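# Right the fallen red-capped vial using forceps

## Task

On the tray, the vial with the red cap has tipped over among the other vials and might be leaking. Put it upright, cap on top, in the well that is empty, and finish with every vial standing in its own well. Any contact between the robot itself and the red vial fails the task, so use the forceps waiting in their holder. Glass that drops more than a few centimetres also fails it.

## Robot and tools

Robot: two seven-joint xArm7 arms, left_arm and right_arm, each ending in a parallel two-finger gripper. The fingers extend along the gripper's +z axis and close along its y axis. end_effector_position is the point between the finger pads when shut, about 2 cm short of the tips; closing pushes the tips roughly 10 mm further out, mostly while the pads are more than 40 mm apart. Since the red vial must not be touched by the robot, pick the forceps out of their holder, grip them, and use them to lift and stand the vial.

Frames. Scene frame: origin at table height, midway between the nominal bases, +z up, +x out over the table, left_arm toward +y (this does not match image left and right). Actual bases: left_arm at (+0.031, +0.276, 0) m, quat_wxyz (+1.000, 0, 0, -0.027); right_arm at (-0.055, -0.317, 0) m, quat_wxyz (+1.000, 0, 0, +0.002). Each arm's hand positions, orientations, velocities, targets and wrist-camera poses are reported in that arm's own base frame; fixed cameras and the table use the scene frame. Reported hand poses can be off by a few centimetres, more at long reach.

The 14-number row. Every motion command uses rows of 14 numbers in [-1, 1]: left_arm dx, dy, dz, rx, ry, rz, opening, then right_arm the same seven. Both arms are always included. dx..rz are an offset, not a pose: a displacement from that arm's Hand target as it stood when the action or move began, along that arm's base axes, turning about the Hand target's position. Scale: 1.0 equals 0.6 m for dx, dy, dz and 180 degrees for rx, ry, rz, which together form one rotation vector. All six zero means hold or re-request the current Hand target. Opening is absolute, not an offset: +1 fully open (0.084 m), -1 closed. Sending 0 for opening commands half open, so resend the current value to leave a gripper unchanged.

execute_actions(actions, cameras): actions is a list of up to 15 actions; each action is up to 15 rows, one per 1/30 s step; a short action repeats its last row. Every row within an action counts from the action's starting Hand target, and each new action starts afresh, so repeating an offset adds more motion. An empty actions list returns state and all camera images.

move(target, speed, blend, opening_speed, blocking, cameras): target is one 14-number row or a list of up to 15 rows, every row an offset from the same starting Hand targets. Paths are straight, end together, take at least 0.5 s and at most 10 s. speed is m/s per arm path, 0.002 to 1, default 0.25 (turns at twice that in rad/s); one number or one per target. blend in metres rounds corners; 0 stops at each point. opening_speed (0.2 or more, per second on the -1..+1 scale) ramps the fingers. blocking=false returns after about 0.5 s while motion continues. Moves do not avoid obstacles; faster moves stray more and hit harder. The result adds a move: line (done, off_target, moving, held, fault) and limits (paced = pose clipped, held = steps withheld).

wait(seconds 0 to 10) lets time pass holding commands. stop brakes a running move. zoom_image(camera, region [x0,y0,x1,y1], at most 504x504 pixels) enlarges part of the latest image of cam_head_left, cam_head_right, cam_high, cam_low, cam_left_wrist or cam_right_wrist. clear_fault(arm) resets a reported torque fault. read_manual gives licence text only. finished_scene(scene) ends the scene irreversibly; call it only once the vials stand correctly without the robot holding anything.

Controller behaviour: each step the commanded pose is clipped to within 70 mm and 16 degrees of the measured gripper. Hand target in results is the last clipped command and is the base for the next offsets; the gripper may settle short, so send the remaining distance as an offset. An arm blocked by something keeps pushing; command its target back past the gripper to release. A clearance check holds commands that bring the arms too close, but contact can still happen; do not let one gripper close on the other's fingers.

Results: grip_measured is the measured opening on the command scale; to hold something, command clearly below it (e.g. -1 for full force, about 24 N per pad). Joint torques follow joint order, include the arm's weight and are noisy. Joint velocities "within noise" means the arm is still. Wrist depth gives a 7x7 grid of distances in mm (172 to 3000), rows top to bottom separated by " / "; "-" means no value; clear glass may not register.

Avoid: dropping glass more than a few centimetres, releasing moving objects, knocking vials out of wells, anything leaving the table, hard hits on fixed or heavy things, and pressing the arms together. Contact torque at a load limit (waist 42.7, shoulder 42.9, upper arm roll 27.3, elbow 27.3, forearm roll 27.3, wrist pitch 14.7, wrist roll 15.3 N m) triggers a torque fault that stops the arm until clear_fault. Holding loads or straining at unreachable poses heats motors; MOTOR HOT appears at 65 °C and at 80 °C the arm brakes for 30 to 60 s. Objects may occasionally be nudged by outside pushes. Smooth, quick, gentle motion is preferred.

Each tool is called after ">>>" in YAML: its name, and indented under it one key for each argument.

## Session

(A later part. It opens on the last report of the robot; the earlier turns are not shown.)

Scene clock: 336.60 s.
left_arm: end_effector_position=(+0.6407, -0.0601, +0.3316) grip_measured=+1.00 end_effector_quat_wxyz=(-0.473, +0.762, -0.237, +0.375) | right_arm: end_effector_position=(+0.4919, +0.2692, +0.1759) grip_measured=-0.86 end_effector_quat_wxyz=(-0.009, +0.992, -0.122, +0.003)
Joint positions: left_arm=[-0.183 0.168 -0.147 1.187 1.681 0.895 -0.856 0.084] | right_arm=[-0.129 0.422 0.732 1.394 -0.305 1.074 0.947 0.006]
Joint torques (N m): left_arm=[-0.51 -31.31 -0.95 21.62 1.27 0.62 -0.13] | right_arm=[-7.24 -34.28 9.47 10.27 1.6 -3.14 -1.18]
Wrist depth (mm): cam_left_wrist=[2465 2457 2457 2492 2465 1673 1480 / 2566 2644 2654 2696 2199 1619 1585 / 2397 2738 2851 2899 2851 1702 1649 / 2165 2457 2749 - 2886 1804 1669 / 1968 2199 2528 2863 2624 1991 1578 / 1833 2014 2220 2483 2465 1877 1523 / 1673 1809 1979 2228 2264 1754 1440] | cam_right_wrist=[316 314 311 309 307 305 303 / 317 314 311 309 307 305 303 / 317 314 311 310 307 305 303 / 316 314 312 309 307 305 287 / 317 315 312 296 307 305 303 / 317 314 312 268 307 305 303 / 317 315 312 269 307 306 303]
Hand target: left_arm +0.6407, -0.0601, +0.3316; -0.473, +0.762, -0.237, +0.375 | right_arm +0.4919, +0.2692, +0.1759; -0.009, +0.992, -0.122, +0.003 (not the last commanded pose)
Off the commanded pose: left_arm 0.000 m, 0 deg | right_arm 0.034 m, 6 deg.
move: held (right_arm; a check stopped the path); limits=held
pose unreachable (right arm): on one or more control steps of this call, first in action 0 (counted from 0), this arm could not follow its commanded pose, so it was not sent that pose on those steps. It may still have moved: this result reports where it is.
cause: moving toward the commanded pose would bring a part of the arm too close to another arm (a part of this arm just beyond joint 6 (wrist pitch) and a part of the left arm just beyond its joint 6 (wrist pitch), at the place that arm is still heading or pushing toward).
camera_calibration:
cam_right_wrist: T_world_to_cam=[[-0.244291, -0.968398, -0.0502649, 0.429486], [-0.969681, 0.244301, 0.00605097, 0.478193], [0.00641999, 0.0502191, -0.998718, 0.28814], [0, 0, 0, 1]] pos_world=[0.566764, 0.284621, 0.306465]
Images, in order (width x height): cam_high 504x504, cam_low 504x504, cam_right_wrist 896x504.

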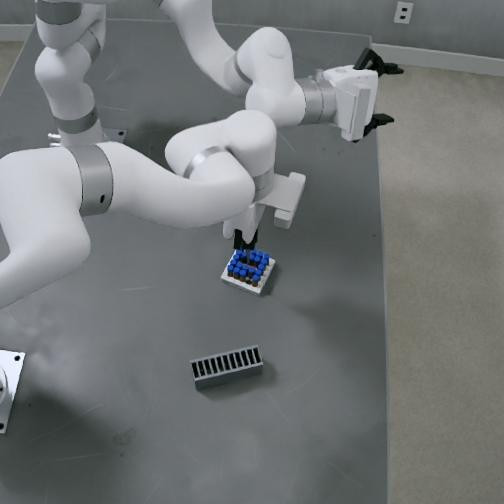

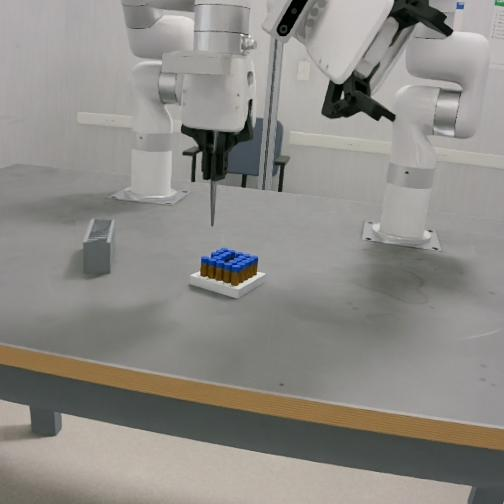

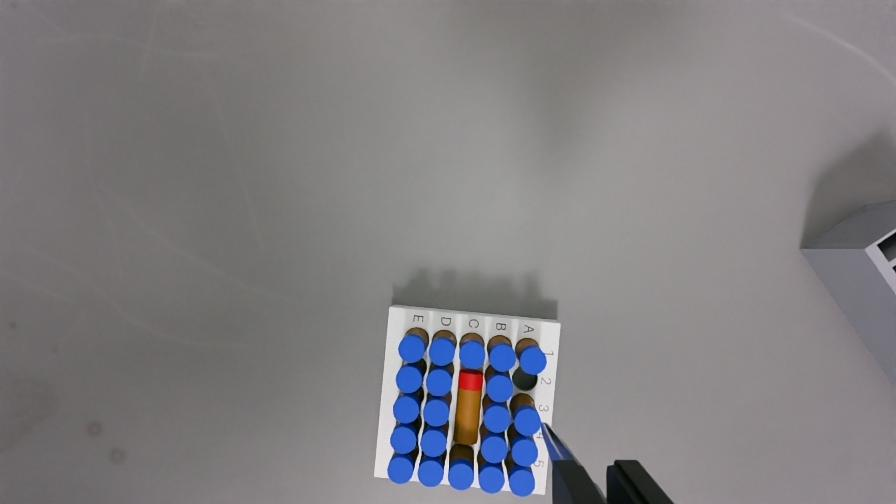

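>>> move:
  target:
    - [-0.29,0.182,-0.133,-0.264,0.305,-0.510,1,0,0,0,0,0,0,-1]
    - [-0.33,0.013,-0.383,-0.264,0.305,-0.510,0,0,0,0,0,0,0,-1]
  speed: 0.5
  blend: 0.05
  cameras: ["cam_low","cam_left_wrist","cam_high"]

Scene clock: 372.70 s.
left_arm: end_effector_position=(+0.4427, -0.0523, +0.1018) grip_measured=-0.01 end_effector_quat_wxyz=(-0.363, -0.552, +0.693, -0.289) | right_arm: end_effector_position=(+0.4919, +0.2692, +0.1759) grip_measured=-0.86 end_effector_quat_wxyz=(-0.009, +0.992, -0.122, +0.003)
Joint positions: left_arm=[0.223 0.985 0.138 1.746 2.256 -1.505 -0.594 0.044] | right_arm=[-0.129 0.422 0.732 1.394 -0.305 1.074 0.947 0.006]
Joint torques (N m): left_arm=[-6.59 -32.93 -2.32 17.2 -3.02 -0.42 1.24] | right_arm=[-7.15 -34.22 9.42 10.4 1.52 -3.14 -1.2]
Wrist depth (mm): cam_left_wrist=[774 712 713 711 716 713 659 / 539 574 508 512 576 576 574 / 455 455 455 455 455 456 457 / 394 394 394 322 395 395 394 / 348 348 347 326 348 348 348 / 300 311 311 311 311 301 301 / 272 272 272 272 272 272 273] | cam_right_wrist=[316 314 312 309 307 305 303 / 317 314 312 309 307 305 303 / 317 314 311 310 307 305 303 / 316 314 312 309 308 305 287 / 317 314 312 296 307 305 303 / 317 314 312 268 307 305 303 / 316 314 312 269 307 306 304]
Hand target: left_arm +0.4427, -0.0523, +0.1018; -0.363, -0.552, +0.693, -0.289 | right_arm +0.4919, +0.2692, +0.1759; -0.009, +0.992, -0.122, +0.003
Off the commanded pose: left_arm 0.000 m, 0 deg | right_arm 0.000 m, 0 deg.
move: done; limits=paced
camera_calibration:
cam_left_wrist: T_world_to_cam=[[-0.978992, 0.203898, -0.00101436, 0.479464], [0.117984, 0.562412, -0.818396, 0.12728], [-0.166299, -0.801323, -0.574653, 0.219189], [0, 0, 0, 1]] pos_world=[0.490825, 0.00629582, 0.230609]
Images, in order (width x height): cam_high 504x504, cam_low 504x504, cam_left_wrist 896x504.

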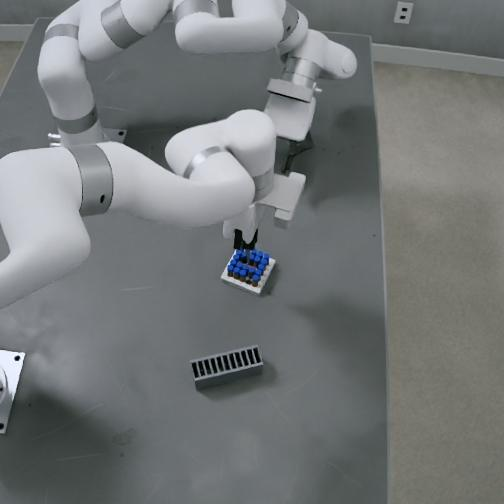

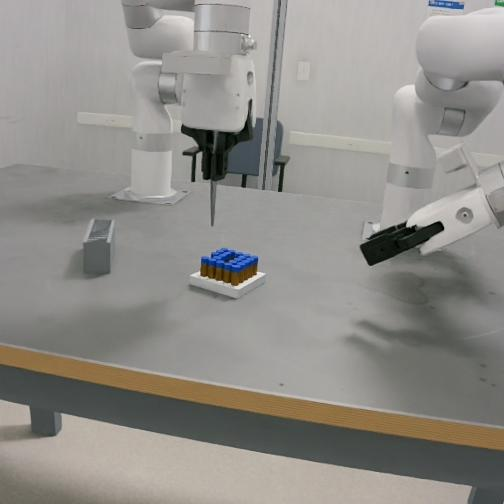

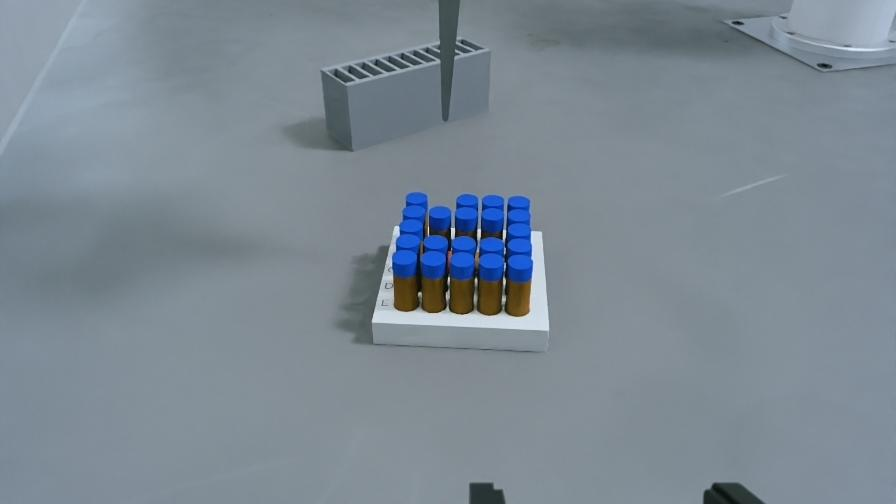

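>>> move:
  target: [0,0,0,0,0,0,0,0.0055,0.0487,-0.0432,-0.0053,0.0028,-0.0244,-1]
  speed: 0.1
  cameras: ["cam_left_wrist","cam_right_wrist"]

>>> zoom_image:
  camera: "cam_right_wrist"
  region: [380, 304, 620, 504]

>>> zoom_image:
  camera: "cam_left_wrist"
  region: [340, 100, 600, 360]

Scene clock: 402.07 s.
left_arm: end_effector_position=(+0.4427, -0.0523, +0.1018) grip_measured=-0.01 end_effector_quat_wxyz=(-0.363, -0.552, +0.693, -0.289) | right_arm: end_effector_position=(+0.4952, +0.2984, +0.1500) grip_measured=-0.86 end_effector_quat_wxyz=(+0.000, +0.987, -0.160, +0.000)
Joint positions: left_arm=[0.223 0.985 0.138 1.746 2.256 -1.505 -0.594 0.044] | right_arm=[-0.027 0.524 0.694 1.465 -0.373 1.075 1.102 0.006]
Joint torques (N m): left_arm=[-6.64 -32.95 -2.4 17.08 -3.17 -0.59 1.18] | right_arm=[7.11 -25.56 4.39 15.55 -1.59 -0.36 1.4]
Wrist depth (mm): cam_left_wrist=[775 716 711 282 713 713 660 / 540 574 509 508 574 576 575 / 455 454 456 454 456 456 455 / 394 394 395 322 395 395 394 / 348 347 348 326 348 348 348 / 300 311 311 312 311 300 300 / 272 272 273 272 273 272 273] | cam_right_wrist=[285 283 283 282 281 280 279 / 285 284 283 282 281 280 280 / 285 285 284 282 281 280 280 / 285 285 283 283 282 280 280 / 286 285 284 282 279 281 280 / 286 285 284 269 252 281 280 / 287 285 284 284 257 281 280]
Hand target: left_arm +0.4427, -0.0523, +0.1018; -0.363, -0.552, +0.693, -0.289 | right_arm +0.4952, +0.2984, +0.1500; +0.000, +0.987, -0.160, +0.000
Off the commanded pose: left_arm 0.000 m, 0 deg | right_arm 0.000 m, 0 deg.
move: done
camera_calibration:
cam_left_wrist: T_world_to_cam=[[-0.978992, 0.203898, -0.00101436, 0.479464], [0.117984, 0.562412, -0.818396, 0.12728], [-0.166299, -0.801323, -0.574653, 0.219189], [0, 0, 0, 1]] pos_world=[0.490825, 0.00629582, 0.230609]
cam_right_wrist: T_world_to_cam=[[-0.31797, -0.947563, -0.0319288, 0.484714], [-0.9481, 0.317821, 0.00979245, 0.441183], [0.000868669, 0.0333854, -0.999442, 0.26871], [0, 0, 0, 1]] pos_world=[0.572177, 0.310109, 0.279716]
Images, in order (width x height): cam_left_wrist 896x504, cam_right_wrist 896x504.

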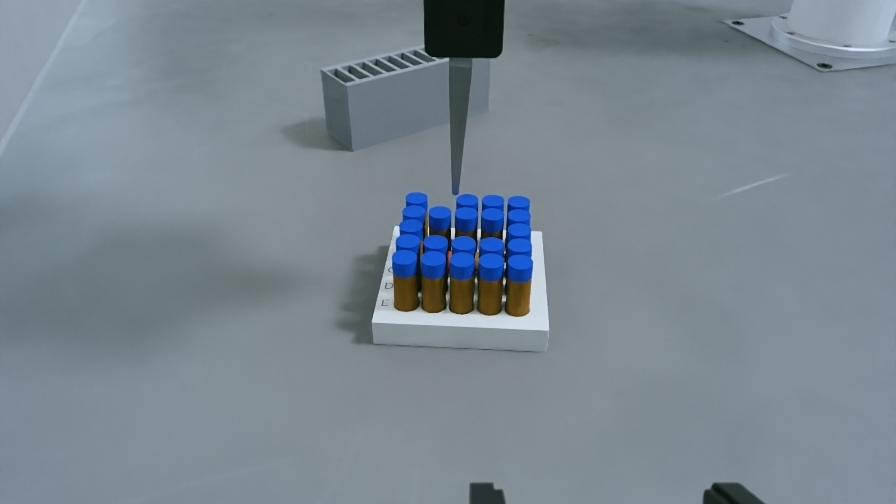

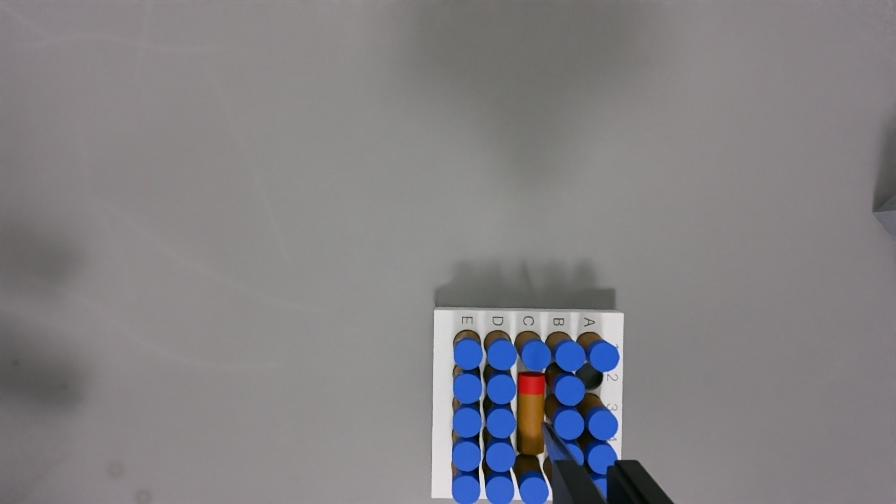

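Scaled by 2.100 from the camera's 896x504 image, which has a finer 1280x720 frame.

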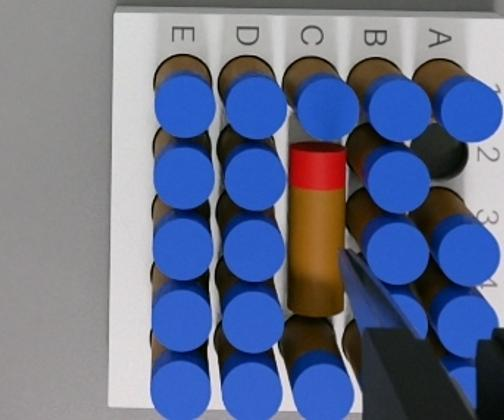

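Scaled by 1.938 from the camera's 896x504 image, which has a finer 1280x720 frame.

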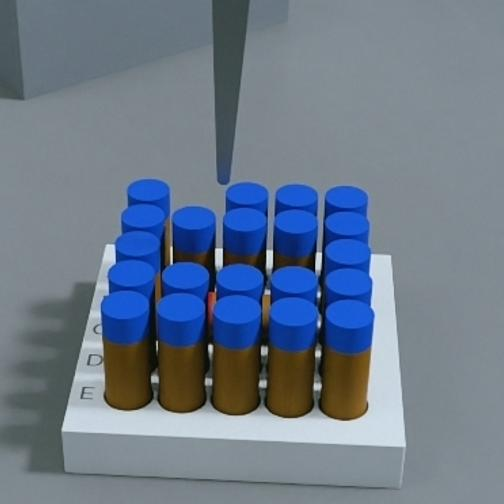

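>>> move:
  target: [0,0,0,0,0,0,0,0.0028,0.0005,0,0,0,0,-0.78]
  speed: 0.05
  opening_speed: 0.3
  cameras: ["cam_left_wrist","cam_right_wrist","cam_low"]

>>> zoom_image:
  camera: "cam_right_wrist"
  region: [440, 344, 640, 504]

>>> zoom_image:
  camera: "cam_low"
  region: [150, 130, 290, 300]

Scene clock: 423.30 s.
left_arm: end_effector_position=(+0.4427, -0.0523, +0.1018) grip_measured=-0.01 end_effector_quat_wxyz=(-0.363, -0.552, +0.693, -0.289) | right_arm: end_effector_position=(+0.4969, +0.2987, +0.1500) grip_measured=-0.80 end_effector_quat_wxyz=(+0.000, +0.987, -0.160, +0.000) end_effector_velocity=(+0.000, +0.001, +0.000) end_effector_angular_velocity=(+0.000, -0.001, +0.002)
Joint positions: left_arm=[0.223 0.985 0.138 1.746 2.256 -1.505 -0.594 0.044] | right_arm=[-0.024 0.53 0.692 1.473 -0.375 1.079 1.102 0.009]
Joint velocities: left_arm=[within noise] | right_arm=[0.001 0 0 0 -0.001 0 0 0.001]
Joint torques (N m): left_arm=[-6.16 -33.27 -2.17 16.97 -3.01 -0.75 1.14] | right_arm=[6.83 -25.83 4.44 15.7 -1.5 -0.34 -1.19]
Wrist depth (mm): cam_left_wrist=[773 716 713 280 711 713 659 / 538 573 509 508 575 577 575 / 455 455 455 456 455 456 457 / 394 394 394 321 394 395 395 / 348 348 347 326 348 347 348 / 299 311 311 311 311 300 300 / 272 273 273 273 272 273 273] | cam_right_wrist=[285 284 283 282 281 280 279 / 285 284 284 282 281 280 279 / 285 284 284 283 281 280 280 / 286 285 284 283 282 281 280 / 286 285 284 283 281 281 280 / 286 285 284 269 253 281 281 / 287 285 284 283 251 282 280]
Hand target: left_arm +0.4427, -0.0523, +0.1018; -0.363, -0.552, +0.693, -0.289 | right_arm +0.4969, +0.2987, +0.1500; +0.000, +0.987, -0.160, +0.000
Off the commanded pose: left_arm 0.000 m, 0 deg | right_arm 0.000 m, 0 deg.
move: done
camera_calibration:
cam_left_wrist: T_world_to_cam=[[-0.978992, 0.203898, -0.00101436, 0.479464], [0.117984, 0.562412, -0.818396, 0.12728], [-0.166299, -0.801323, -0.574653, 0.219189], [0, 0, 0, 1]] pos_world=[0.490825, 0.00629582, 0.230609]
cam_right_wrist: T_world_to_cam=[[-0.318062, -0.947536, -0.0318018, 0.485548], [-0.94807, 0.31791, 0.00985701, 0.442637], [0.000770232, 0.0332855, -0.999446, 0.268787], [0, 0, 0, 1]] pos_world=[0.573877, 0.310409, 0.279716]
Images, in order (width x height): cam_low 504x504, cam_left_wrist 896x504, cam_right_wrist 896x504.

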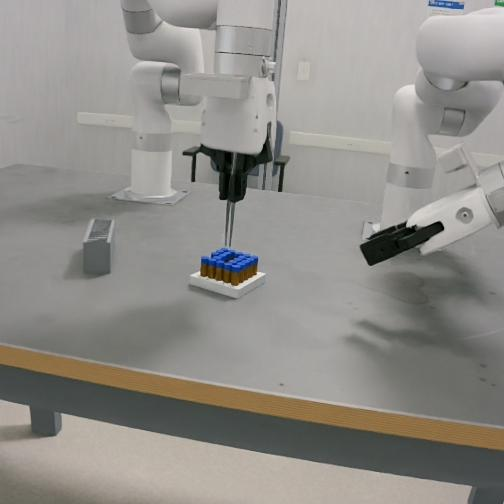

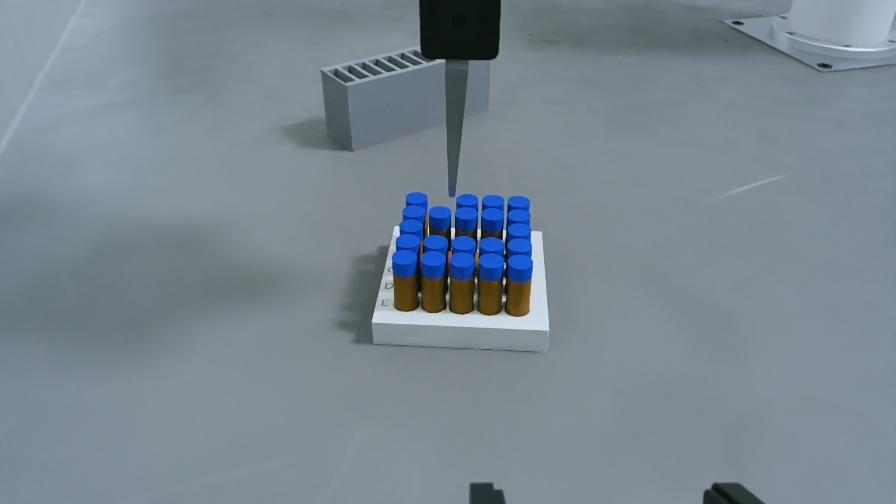

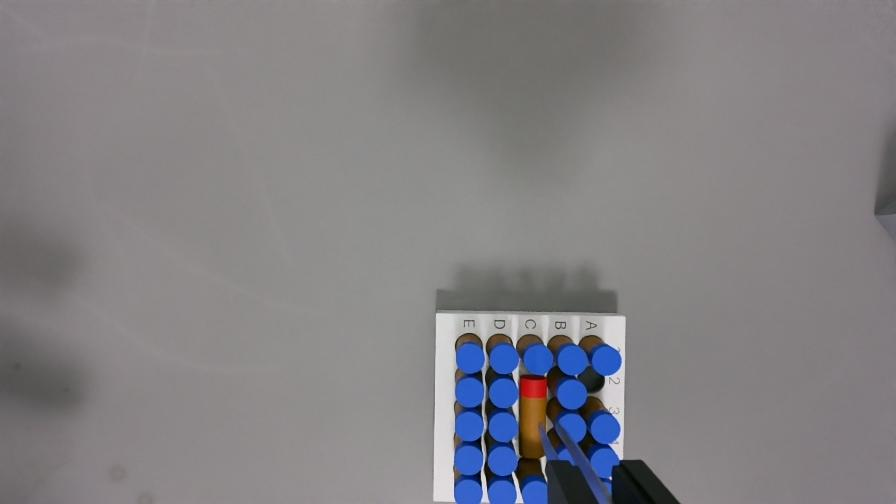

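Scaled by 2.520 from the camera's 896x504 image, which has a finer 1280x720 frame.

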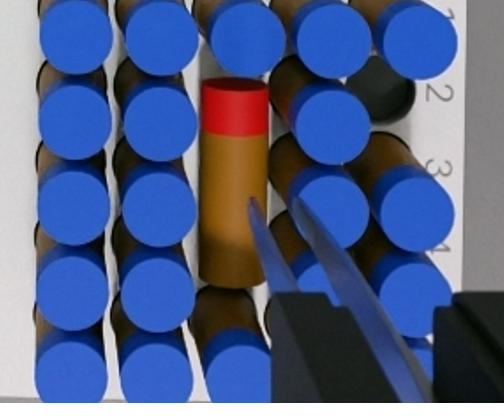

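Scaled by 2.965 from the camera's 504x504 image, which has a finer 720x720 frame.

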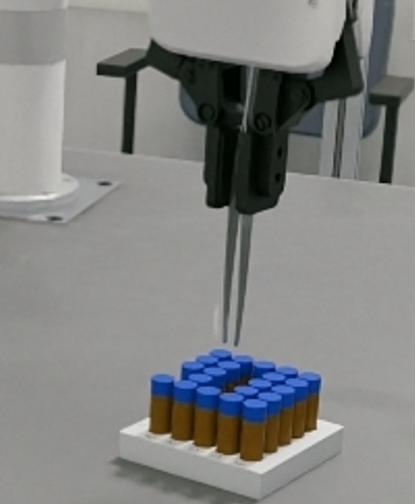

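>>> move:
  target: [0,0,0,0,0,0,0,0,0,0,0,0,0,-0.71]
  speed: 0.05
  opening_speed: 0.3
  cameras: ["cam_left_wrist","cam_right_wrist"]

>>> zoom_image:
  camera: "cam_right_wrist"
  region: [440, 344, 640, 504]

>>> zoom_image:
  camera: "cam_left_wrist"
  region: [360, 100, 560, 300]

Scene clock: 430.33 s.
left_arm: end_effector_position=(+0.4427, -0.0523, +0.1018) grip_measured=-0.01 end_effector_quat_wxyz=(-0.363, -0.552, +0.693, -0.289) | right_arm: end_effector_position=(+0.4969, +0.2987, +0.1500) grip_measured=-0.73 end_effector_quat_wxyz=(+0.000, +0.987, -0.160, +0.000)
Joint positions: left_arm=[0.223 0.985 0.138 1.746 2.256 -1.505 -0.594 0.044] | right_arm=[-0.024 0.53 0.692 1.473 -0.375 1.079 1.102 0.012]
Joint torques (N m): left_arm=[-6.29 -33.15 -2.39 17 -2.9 -0.93 1.12] | right_arm=[7.05 -25.92 4.52 15.66 -1.46 -0.41 -1.26]
Wrist depth (mm): cam_left_wrist=[774 713 712 278 715 716 661 / 539 573 507 510 575 576 577 / 455 455 454 455 454 456 456 / 395 394 394 322 395 395 395 / 347 348 347 326 348 348 349 / 300 311 311 311 311 301 301 / 273 273 272 272 273 273 273] | cam_right_wrist=[284 284 283 282 281 280 279 / 286 284 283 282 281 280 279 / 285 284 284 282 281 280 280 / 286 285 283 283 282 281 279 / 285 285 284 283 282 281 280 / 286 285 284 269 257 281 280 / 286 286 284 284 245 281 280]
Hand target: left_arm +0.4427, -0.0523, +0.1018; -0.363, -0.552, +0.693, -0.289 | right_arm +0.4969, +0.2987, +0.1500; +0.000, +0.987, -0.160, +0.000
Off the commanded pose: left_arm 0.000 m, 0 deg | right_arm 0.000 m, 0 deg.
move: done
camera_calibration:
cam_left_wrist: T_world_to_cam=[[-0.978992, 0.203898, -0.00101436, 0.479464], [0.117984, 0.562412, -0.818396, 0.12728], [-0.166299, -0.801323, -0.574653, 0.219189], [0, 0, 0, 1]] pos_world=[0.490825, 0.00629582, 0.230609]
cam_right_wrist: T_world_to_cam=[[-0.318062, -0.947536, -0.0318018, 0.485548], [-0.94807, 0.31791, 0.00985701, 0.442637], [0.000770232, 0.0332855, -0.999446, 0.268787], [0, 0, 0, 1]] pos_world=[0.573877, 0.310409, 0.279716]
Images, in order (width x height): cam_left_wrist 896x504, cam_right_wrist 896x504.

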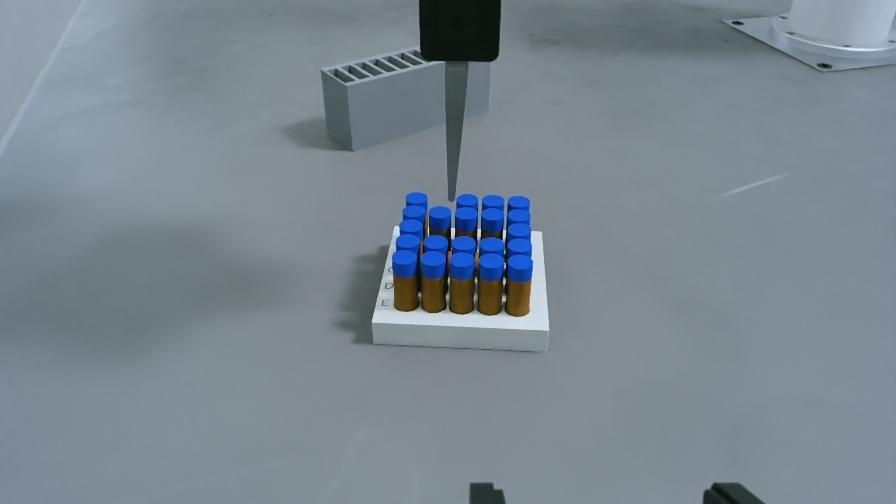

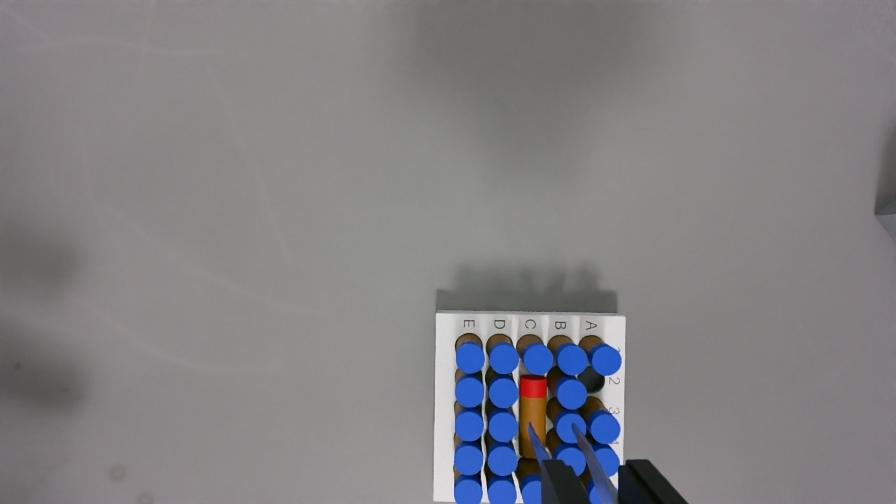

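Scaled by 2.520 from the camera's 896x504 image, which has a finer 1280x720 frame.

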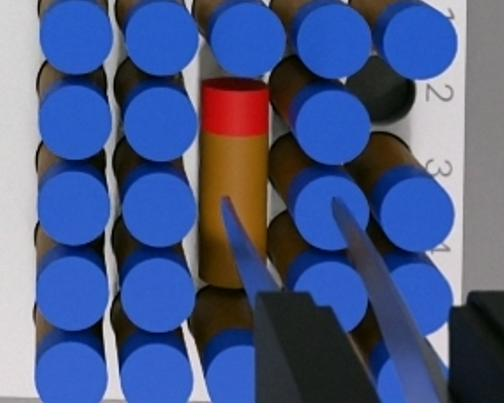

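Scaled by 2.520 from the camera's 896x504 image, which has a finer 1280x720 frame.

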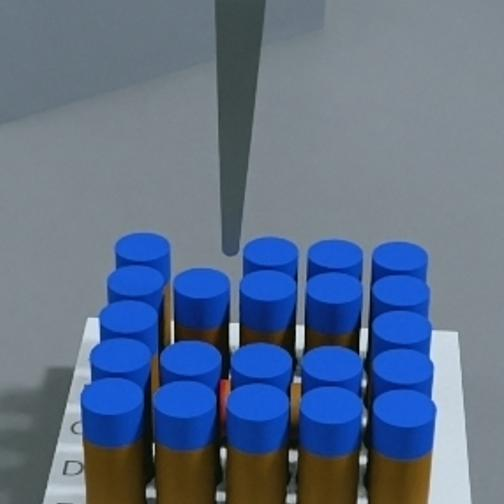

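>>> move:
  target: [0,0,0,0,0,0,0,0.0009,0.0028,-0.02,0,0,0,-0.71]
  speed: 0.05
  cameras: ["cam_left_wrist","cam_right_wrist"]

>>> zoom_image:
  camera: "cam_right_wrist"
  region: [440, 344, 640, 504]

>>> zoom_image:
  camera: "cam_left_wrist"
  region: [360, 140, 560, 340]

Scene clock: 454.50 s.
left_arm: end_effector_position=(+0.4427, -0.0523, +0.1018) grip_measured=-0.01 end_effector_quat_wxyz=(-0.363, -0.552, +0.693, -0.289) | right_arm: end_effector_position=(+0.4974, +0.3004, +0.1381) grip_measured=-0.73 end_effector_quat_wxyz=(+0.000, +0.987, -0.160, +0.000)
Joint positions: left_arm=[0.223 0.985 0.138 1.746 2.256 -1.505 -0.594 0.044] | right_arm=[-0.016 0.549 0.683 1.465 -0.389 1.055 1.112 0.012]
Joint torques (N m): left_arm=[-6.07 -33.35 -2.4 16.93 -2.89 -0.96 1] | right_arm=[6.75 -26.11 4.73 9.97 -1.6 -2.97 1.45]
Wrist depth (mm): cam_left_wrist=[773 709 711 272 713 714 659 / 537 572 508 507 573 573 575 / 454 456 455 455 455 455 456 / 393 394 395 321 395 395 394 / 347 348 348 326 348 348 347 / 300 311 310 310 311 301 300 / 272 272 272 272 273 273 273] | cam_right_wrist=[273 272 271 270 269 268 268 / 273 272 271 270 269 268 267 / 273 272 271 270 270 268 268 / 273 272 272 271 269 269 268 / 273 273 272 271 270 269 268 / 274 273 272 233 246 269 269 / 274 273 272 271 228 269 269]
Hand target: left_arm +0.4427, -0.0523, +0.1018; -0.363, -0.552, +0.693, -0.289 | right_arm +0.4974, +0.3004, +0.1380; +0.000, +0.987, -0.160, +0.000
Off the commanded pose: left_arm 0.000 m, 0 deg | right_arm 0.000 m, 0 deg.
move: done
camera_calibration:
cam_left_wrist: T_world_to_cam=[[-0.978992, 0.203898, -0.00101436, 0.479464], [0.117984, 0.562412, -0.818396, 0.12728], [-0.166299, -0.801323, -0.574653, 0.219189], [0, 0, 0, 1]] pos_world=[0.490825, 0.00629582, 0.230609]
cam_right_wrist: T_world_to_cam=[[-0.31806, -0.947536, -0.0318336, 0.486943], [-0.94807, 0.317912, 0.00976223, 0.442714], [0.000870214, 0.0332855, -0.999446, 0.256679], [0, 0, 0, 1]] pos_world=[0.574378, 0.312109, 0.267716]
Images, in order (width x height): cam_left_wrist 896x504, cam_right_wrist 896x504.

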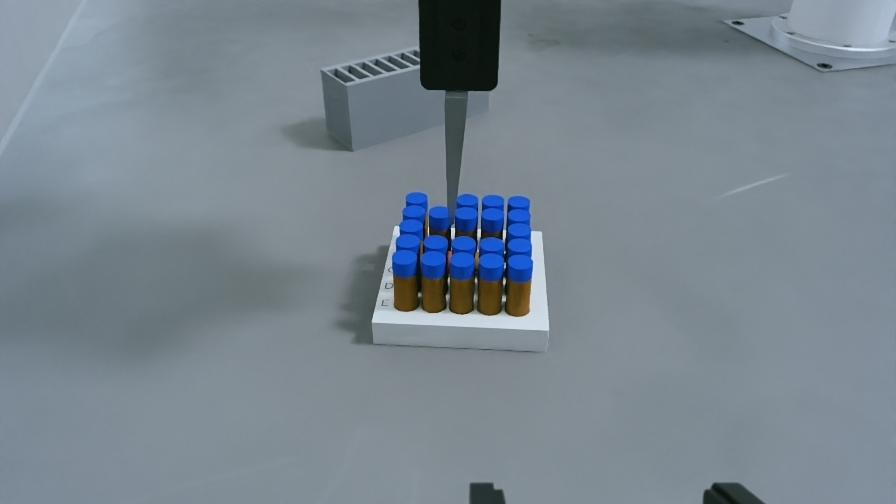

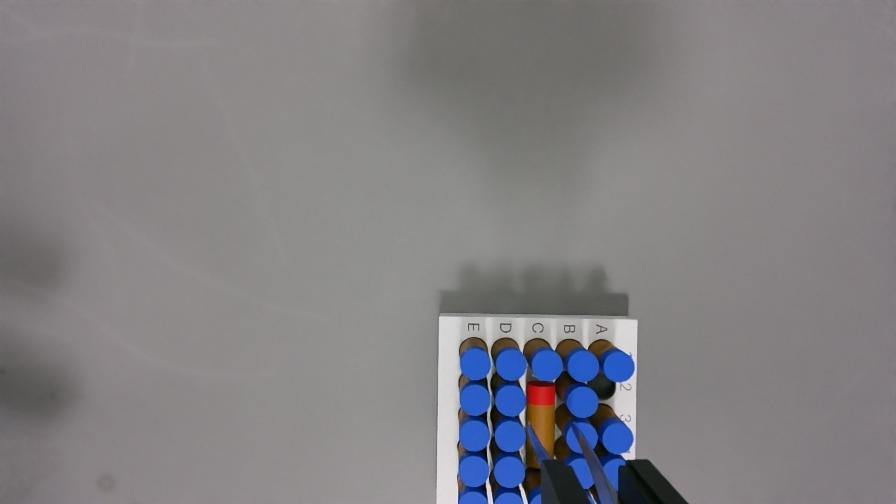

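Scaled by 2.520 from the camera's 896x504 image, which has a finer 1280x720 frame.

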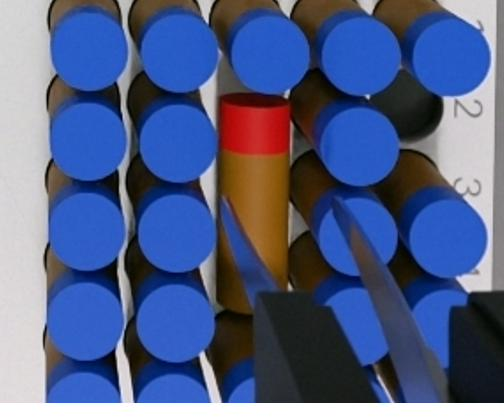

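Scaled by 2.520 from the camera's 896x504 image, which has a finer 1280x720 frame.

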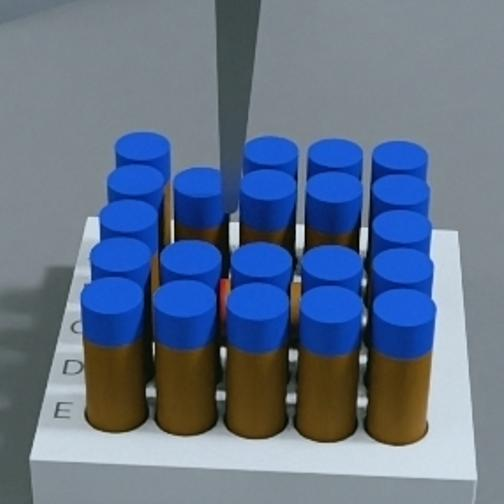

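>>> move:
  target: [0,0,0,0,0,0,0,0,0,-0.033,0,0,0,-0.71]
  speed: 0.05
  cameras: ["cam_left_wrist","cam_right_wrist"]

>>> zoom_image:
  camera: "cam_right_wrist"
  region: [440, 344, 640, 504]

>>> zoom_image:
  camera: "cam_left_wrist"
  region: [380, 180, 540, 340]

Scene clock: 464.73 s.
left_arm: end_effector_position=(+0.4427, -0.0523, +0.1018) grip_measured=-0.01 end_effector_quat_wxyz=(-0.363, -0.552, +0.693, -0.289) | right_arm: end_effector_position=(+0.4974, +0.3004, +0.1183) grip_measured=-0.73 end_effector_quat_wxyz=(+0.000, +0.987, -0.160, +0.000)
Joint positions: left_arm=[0.223 0.985 0.138 1.746 2.256 -1.505 -0.594 0.044] | right_arm=[-0.009 0.575 0.67 1.444 -0.41 1.013 1.125 0.012]
Joint torques (N m): left_arm=[-5.85 -33.29 -2.29 16.96 -2.8 -1.19 0.84] | right_arm=[7.06 -26.58 4.88 9.73 -1.65 -3.13 1.38]
Wrist depth (mm): cam_left_wrist=[779 714 709 270 711 712 663 / 538 573 507 294 577 576 574 / 453 454 455 456 455 457 456 / 394 394 394 322 394 393 395 / 347 347 348 326 348 348 348 / 300 311 311 311 311 300 301 / 272 272 272 273 273 272 273] | cam_right_wrist=[253 251 251 250 249 249 248 / 253 252 251 251 250 248 248 / 253 252 252 251 250 249 248 / 253 252 252 251 250 249 248 / 254 252 252 251 250 249 249 / 254 253 252 237 209 250 249 / 254 253 252 252 209 250 249]
Hand target: left_arm +0.4427, -0.0523, +0.1018; -0.363, -0.552, +0.693, -0.289 | right_arm +0.4974, +0.3004, +0.1182; +0.000, +0.987, -0.160, +0.000
Off the commanded pose: left_arm 0.000 m, 0 deg | right_arm 0.000 m, 0 deg.
move: done
camera_calibration:
cam_left_wrist: T_world_to_cam=[[-0.978992, 0.203898, -0.00101436, 0.479464], [0.117984, 0.562412, -0.818396, 0.12728], [-0.166299, -0.801323, -0.574653, 0.219189], [0, 0, 0, 1]] pos_world=[0.490825, 0.00629582, 0.230609]
cam_right_wrist: T_world_to_cam=[[-0.31806, -0.947536, -0.0318336, 0.486313], [-0.94807, 0.317912, 0.00976223, 0.442907], [0.000870214, 0.0332855, -0.999446, 0.23689], [0, 0, 0, 1]] pos_world=[0.574378, 0.312109, 0.247916]
Images, in order (width x height): cam_left_wrist 896x504, cam_right_wrist 896x504.

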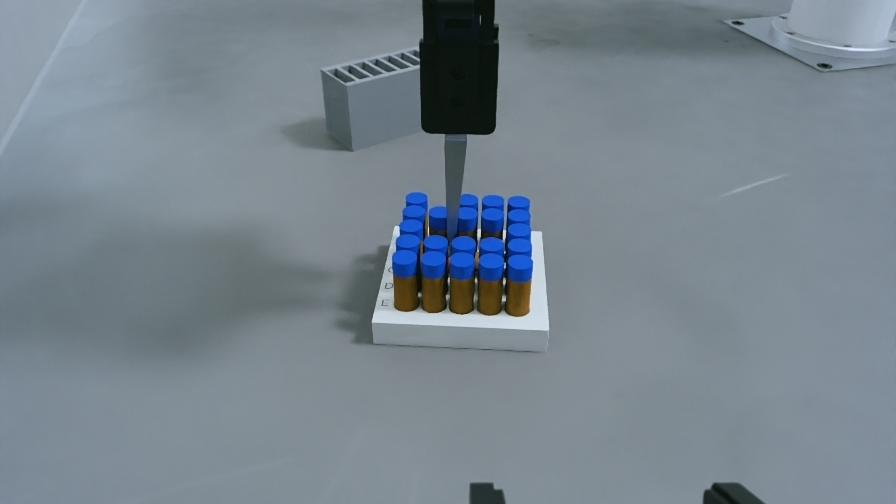

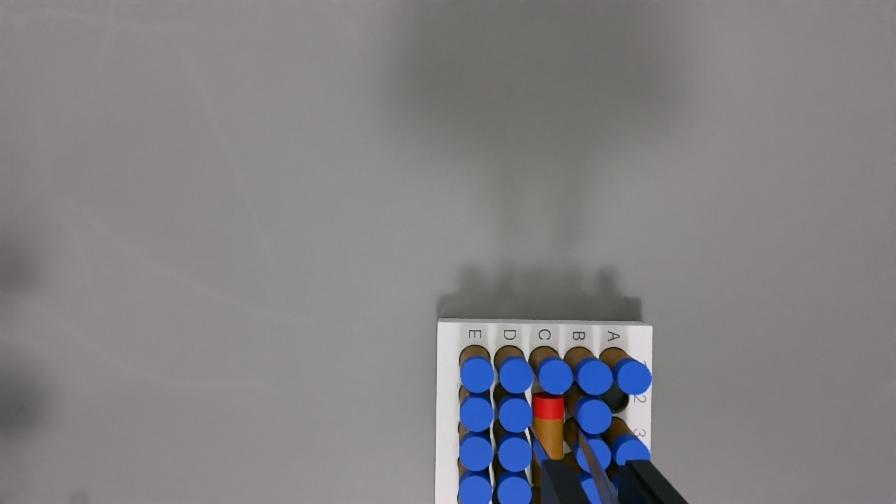

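Scaled by 2.520 from the camera's 896x504 image, which has a finer 1280x720 frame.

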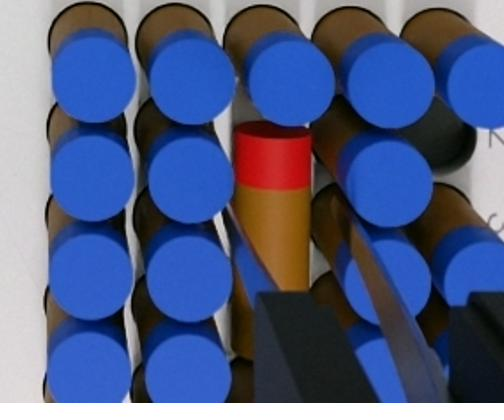

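Scaled by 3.150 from the camera's 896x504 image, which has a finer 1280x720 frame.

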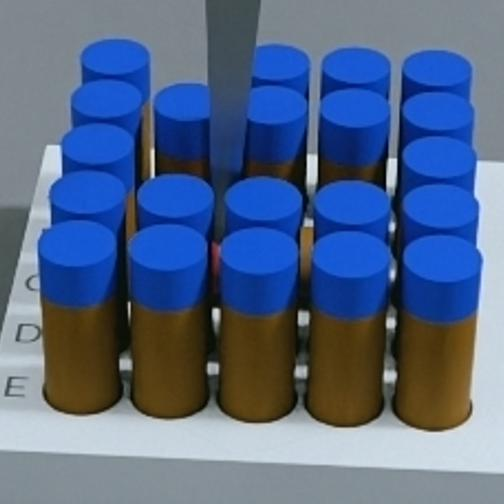

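>>> move:
  target: [0,0,0,0,0,0,0,0,0.0005,-0.0145,0,0,0,-0.71]
  speed: 0.04
  cameras: ["cam_left_wrist","cam_right_wrist"]

>>> zoom_image:
  camera: "cam_right_wrist"
  region: [460, 364, 620, 504]

>>> zoom_image:
  camera: "cam_left_wrist"
  region: [380, 180, 540, 340]

Scene clock: 472.67 s.
left_arm: end_effector_position=(+0.4427, -0.0523, +0.1018) grip_measured=-0.01 end_effector_quat_wxyz=(-0.363, -0.552, +0.693, -0.289) | right_arm: end_effector_position=(+0.4974, +0.3007, +0.1096) grip_measured=-0.73 end_effector_quat_wxyz=(+0.000, +0.987, -0.160, +0.000)
Joint positions: left_arm=[0.223 0.985 0.138 1.746 2.256 -1.505 -0.594 0.044] | right_arm=[-0.005 0.588 0.663 1.437 -0.419 0.995 1.131 0.012]
Joint torques (N m): left_arm=[-5.9 -33.56 -2.29 16.92 -2.74 -1.23 0.88] | right_arm=[6.77 -26.97 5.1 9.54 -1.49 -3.19 1.41]
Wrist depth (mm): cam_left_wrist=[773 709 713 262 713 713 660 / 540 573 509 293 574 574 575 / 455 453 455 455 456 455 455 / 393 394 394 322 394 395 396 / 347 348 348 326 347 348 348 / 301 311 311 311 311 301 301 / 272 272 273 273 273 272 273] | cam_right_wrist=[244 243 242 241 241 240 239 / 244 243 242 242 242 240 239 / 244 244 243 242 241 241 240 / 245 244 243 242 241 240 240 / 244 244 243 242 241 241 240 / 245 244 243 228 200 241 240 / 245 244 244 243 204 241 240]
Hand target: left_arm +0.4427, -0.0523, +0.1018; -0.363, -0.552, +0.693, -0.289 | right_arm +0.4974, +0.3007, +0.1095; +0.000, +0.987, -0.160, +0.000
Off the commanded pose: left_arm 0.000 m, 0 deg | right_arm 0.000 m, 0 deg.
move: done
camera_calibration:
cam_left_wrist: T_world_to_cam=[[-0.978992, 0.203898, -0.00101436, 0.479464], [0.117984, 0.562412, -0.818396, 0.12728], [-0.166299, -0.801323, -0.574653, 0.219189], [0, 0, 0, 1]] pos_world=[0.490825, 0.00629582, 0.230609]
cam_right_wrist: T_world_to_cam=[[-0.31806, -0.947536, -0.0318336, 0.486324], [-0.94807, 0.317912, 0.00976223, 0.442896], [0.000870214, 0.0332855, -0.999446, 0.228285], [0, 0, 0, 1]] pos_world=[0.574378, 0.312409, 0.239316]
Images, in order (width x height): cam_left_wrist 896x504, cam_right_wrist 896x504.

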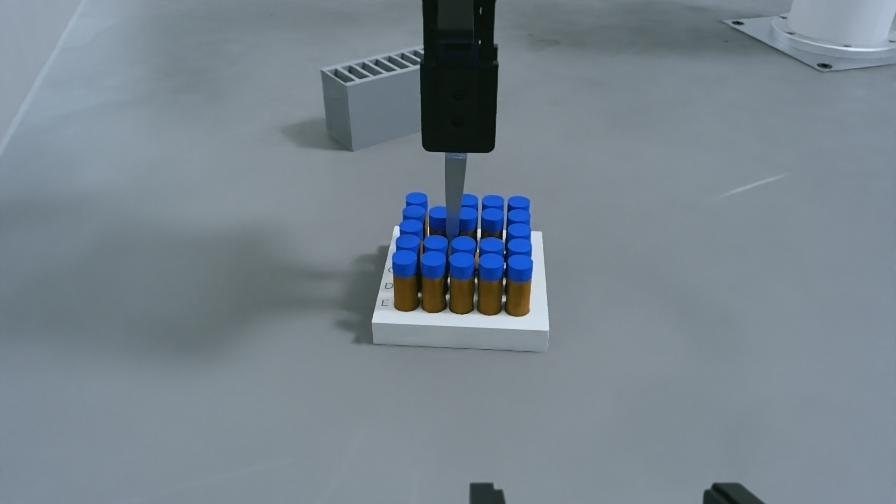

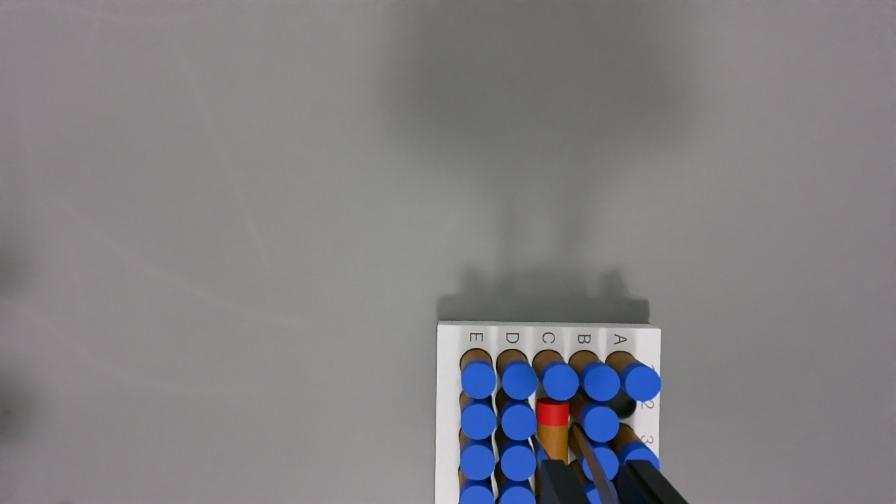

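Scaled by 3.150 from the camera's 896x504 image, which has a finer 1280x720 frame.

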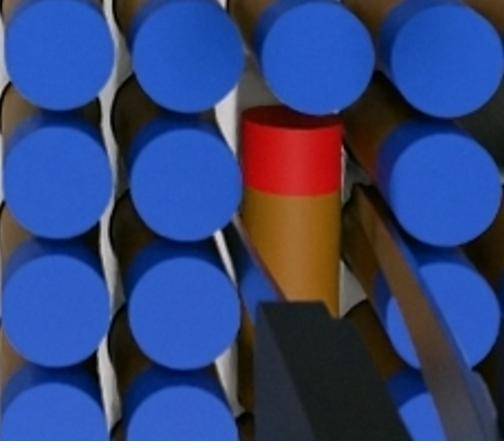

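Scaled by 3.150 from the camera's 896x504 image, which has a finer 1280x720 frame.

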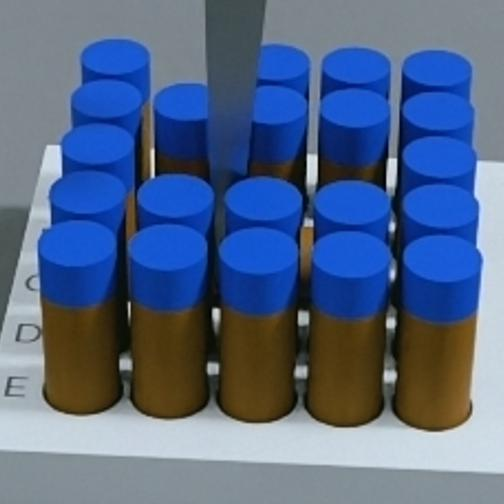

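>>> move:
  target: [0,0,0,0,0,0,0,0,0,0,0,0,0,-0.85]
  speed: 0.04
  opening_speed: 0.2
  cameras: ["cam_left_wrist","cam_right_wrist"]

>>> zoom_image:
  camera: "cam_right_wrist"
  region: [460, 364, 620, 504]

>>> zoom_image:
  camera: "cam_left_wrist"
  region: [380, 180, 540, 340]

Scene clock: 482.43 s.
left_arm: end_effector_position=(+0.4427, -0.0523, +0.1018) grip_measured=-0.01 end_effector_quat_wxyz=(-0.363, -0.552, +0.693, -0.289) | right_arm: end_effector_position=(+0.4974, +0.3007, +0.1095) grip_measured=-0.84 end_effector_quat_wxyz=(+0.000, +0.987, -0.160, +0.000)
Joint positions: left_arm=[0.223 0.985 0.138 1.746 2.256 -1.505 -0.594 0.044] | right_arm=[-0.005 0.588 0.663 1.437 -0.419 0.995 1.132 0.007]
Joint torques (N m): left_arm=[-5.71 -33.32 -2.37 17.09 -2.61 -1.35 0.8] | right_arm=[6.81 -26.91 4.94 9.54 -1.43 -3.08 1.44]
Wrist depth (mm): cam_left_wrist=[777 712 712 265 715 712 661 / 538 572 507 296 574 573 576 / 454 454 455 454 455 455 457 / 394 393 395 323 395 395 395 / 347 347 348 326 348 348 349 / 300 310 310 311 311 300 301 / 272 272 273 272 273 273 273] | cam_right_wrist=[243 243 242 241 240 240 239 / 244 243 242 241 241 240 239 / 244 243 243 241 241 240 239 / 244 244 243 242 241 240 239 / 245 243 243 242 241 240 240 / 245 244 243 228 200 241 240 / 245 244 243 243 203 241 240]
Hand target: left_arm +0.4427, -0.0523, +0.1018; -0.363, -0.552, +0.693, -0.289 | right_arm +0.4974, +0.3007, +0.1095; +0.000, +0.987, -0.160, +0.000
Off the commanded pose: left_arm 0.000 m, 0 deg | right_arm 0.000 m, 0 deg.
move: done
camera_calibration:
cam_left_wrist: T_world_to_cam=[[-0.978992, 0.203898, -0.00101436, 0.479464], [0.117984, 0.562412, -0.818396, 0.12728], [-0.166299, -0.801323, -0.574653, 0.219189], [0, 0, 0, 1]] pos_world=[0.490825, 0.00629582, 0.230609]
cam_right_wrist: T_world_to_cam=[[-0.318062, -0.947536, -0.0318018, 0.486314], [-0.94807, 0.31791, 0.00985701, 0.442874], [0.000770232, 0.0332855, -0.999446, 0.228242], [0, 0, 0, 1]] pos_world=[0.574377, 0.312409, 0.239216]
Images, in order (width x height): cam_left_wrist 896x504, cam_right_wrist 896x504.

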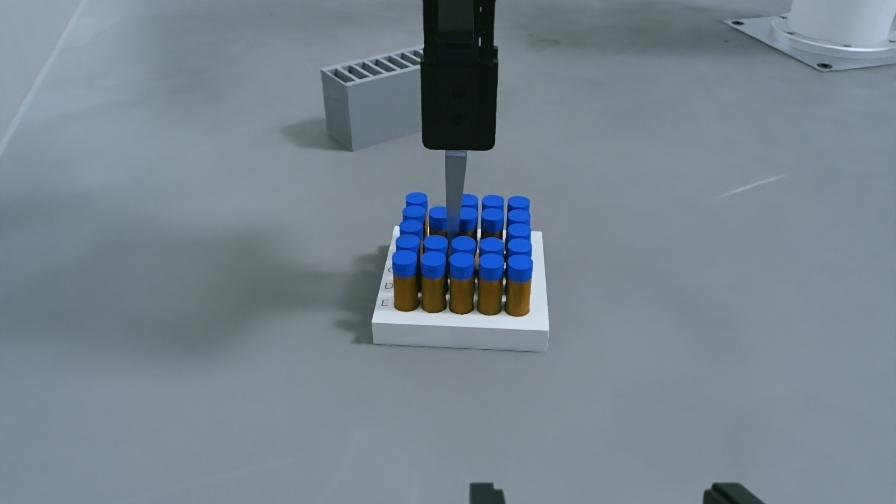

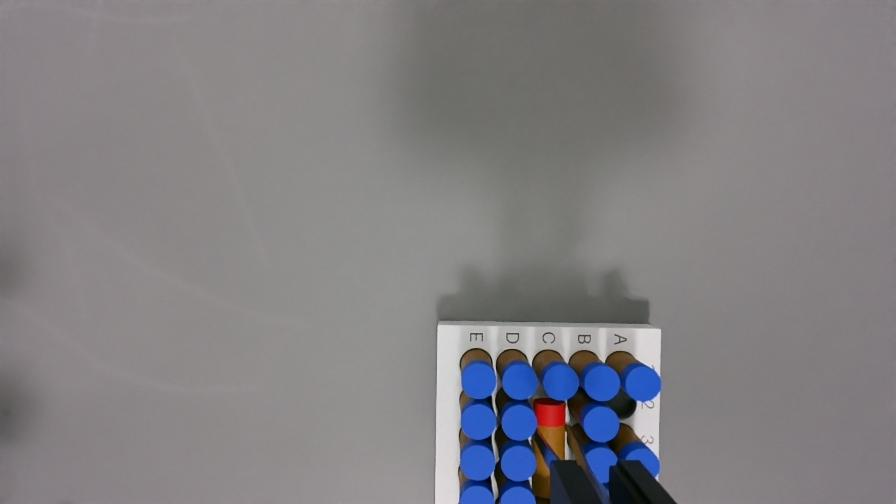

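Scaled by 3.150 from the camera's 896x504 image, which has a finer 1280x720 frame.

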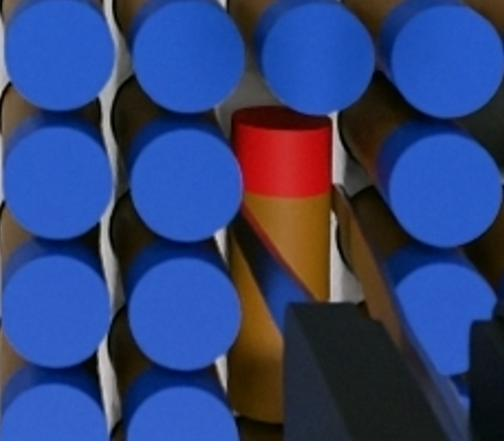

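Scaled by 3.150 from the camera's 896x504 image, which has a finer 1280x720 frame.

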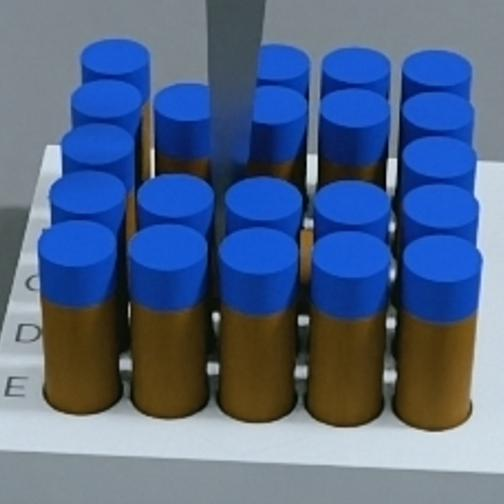

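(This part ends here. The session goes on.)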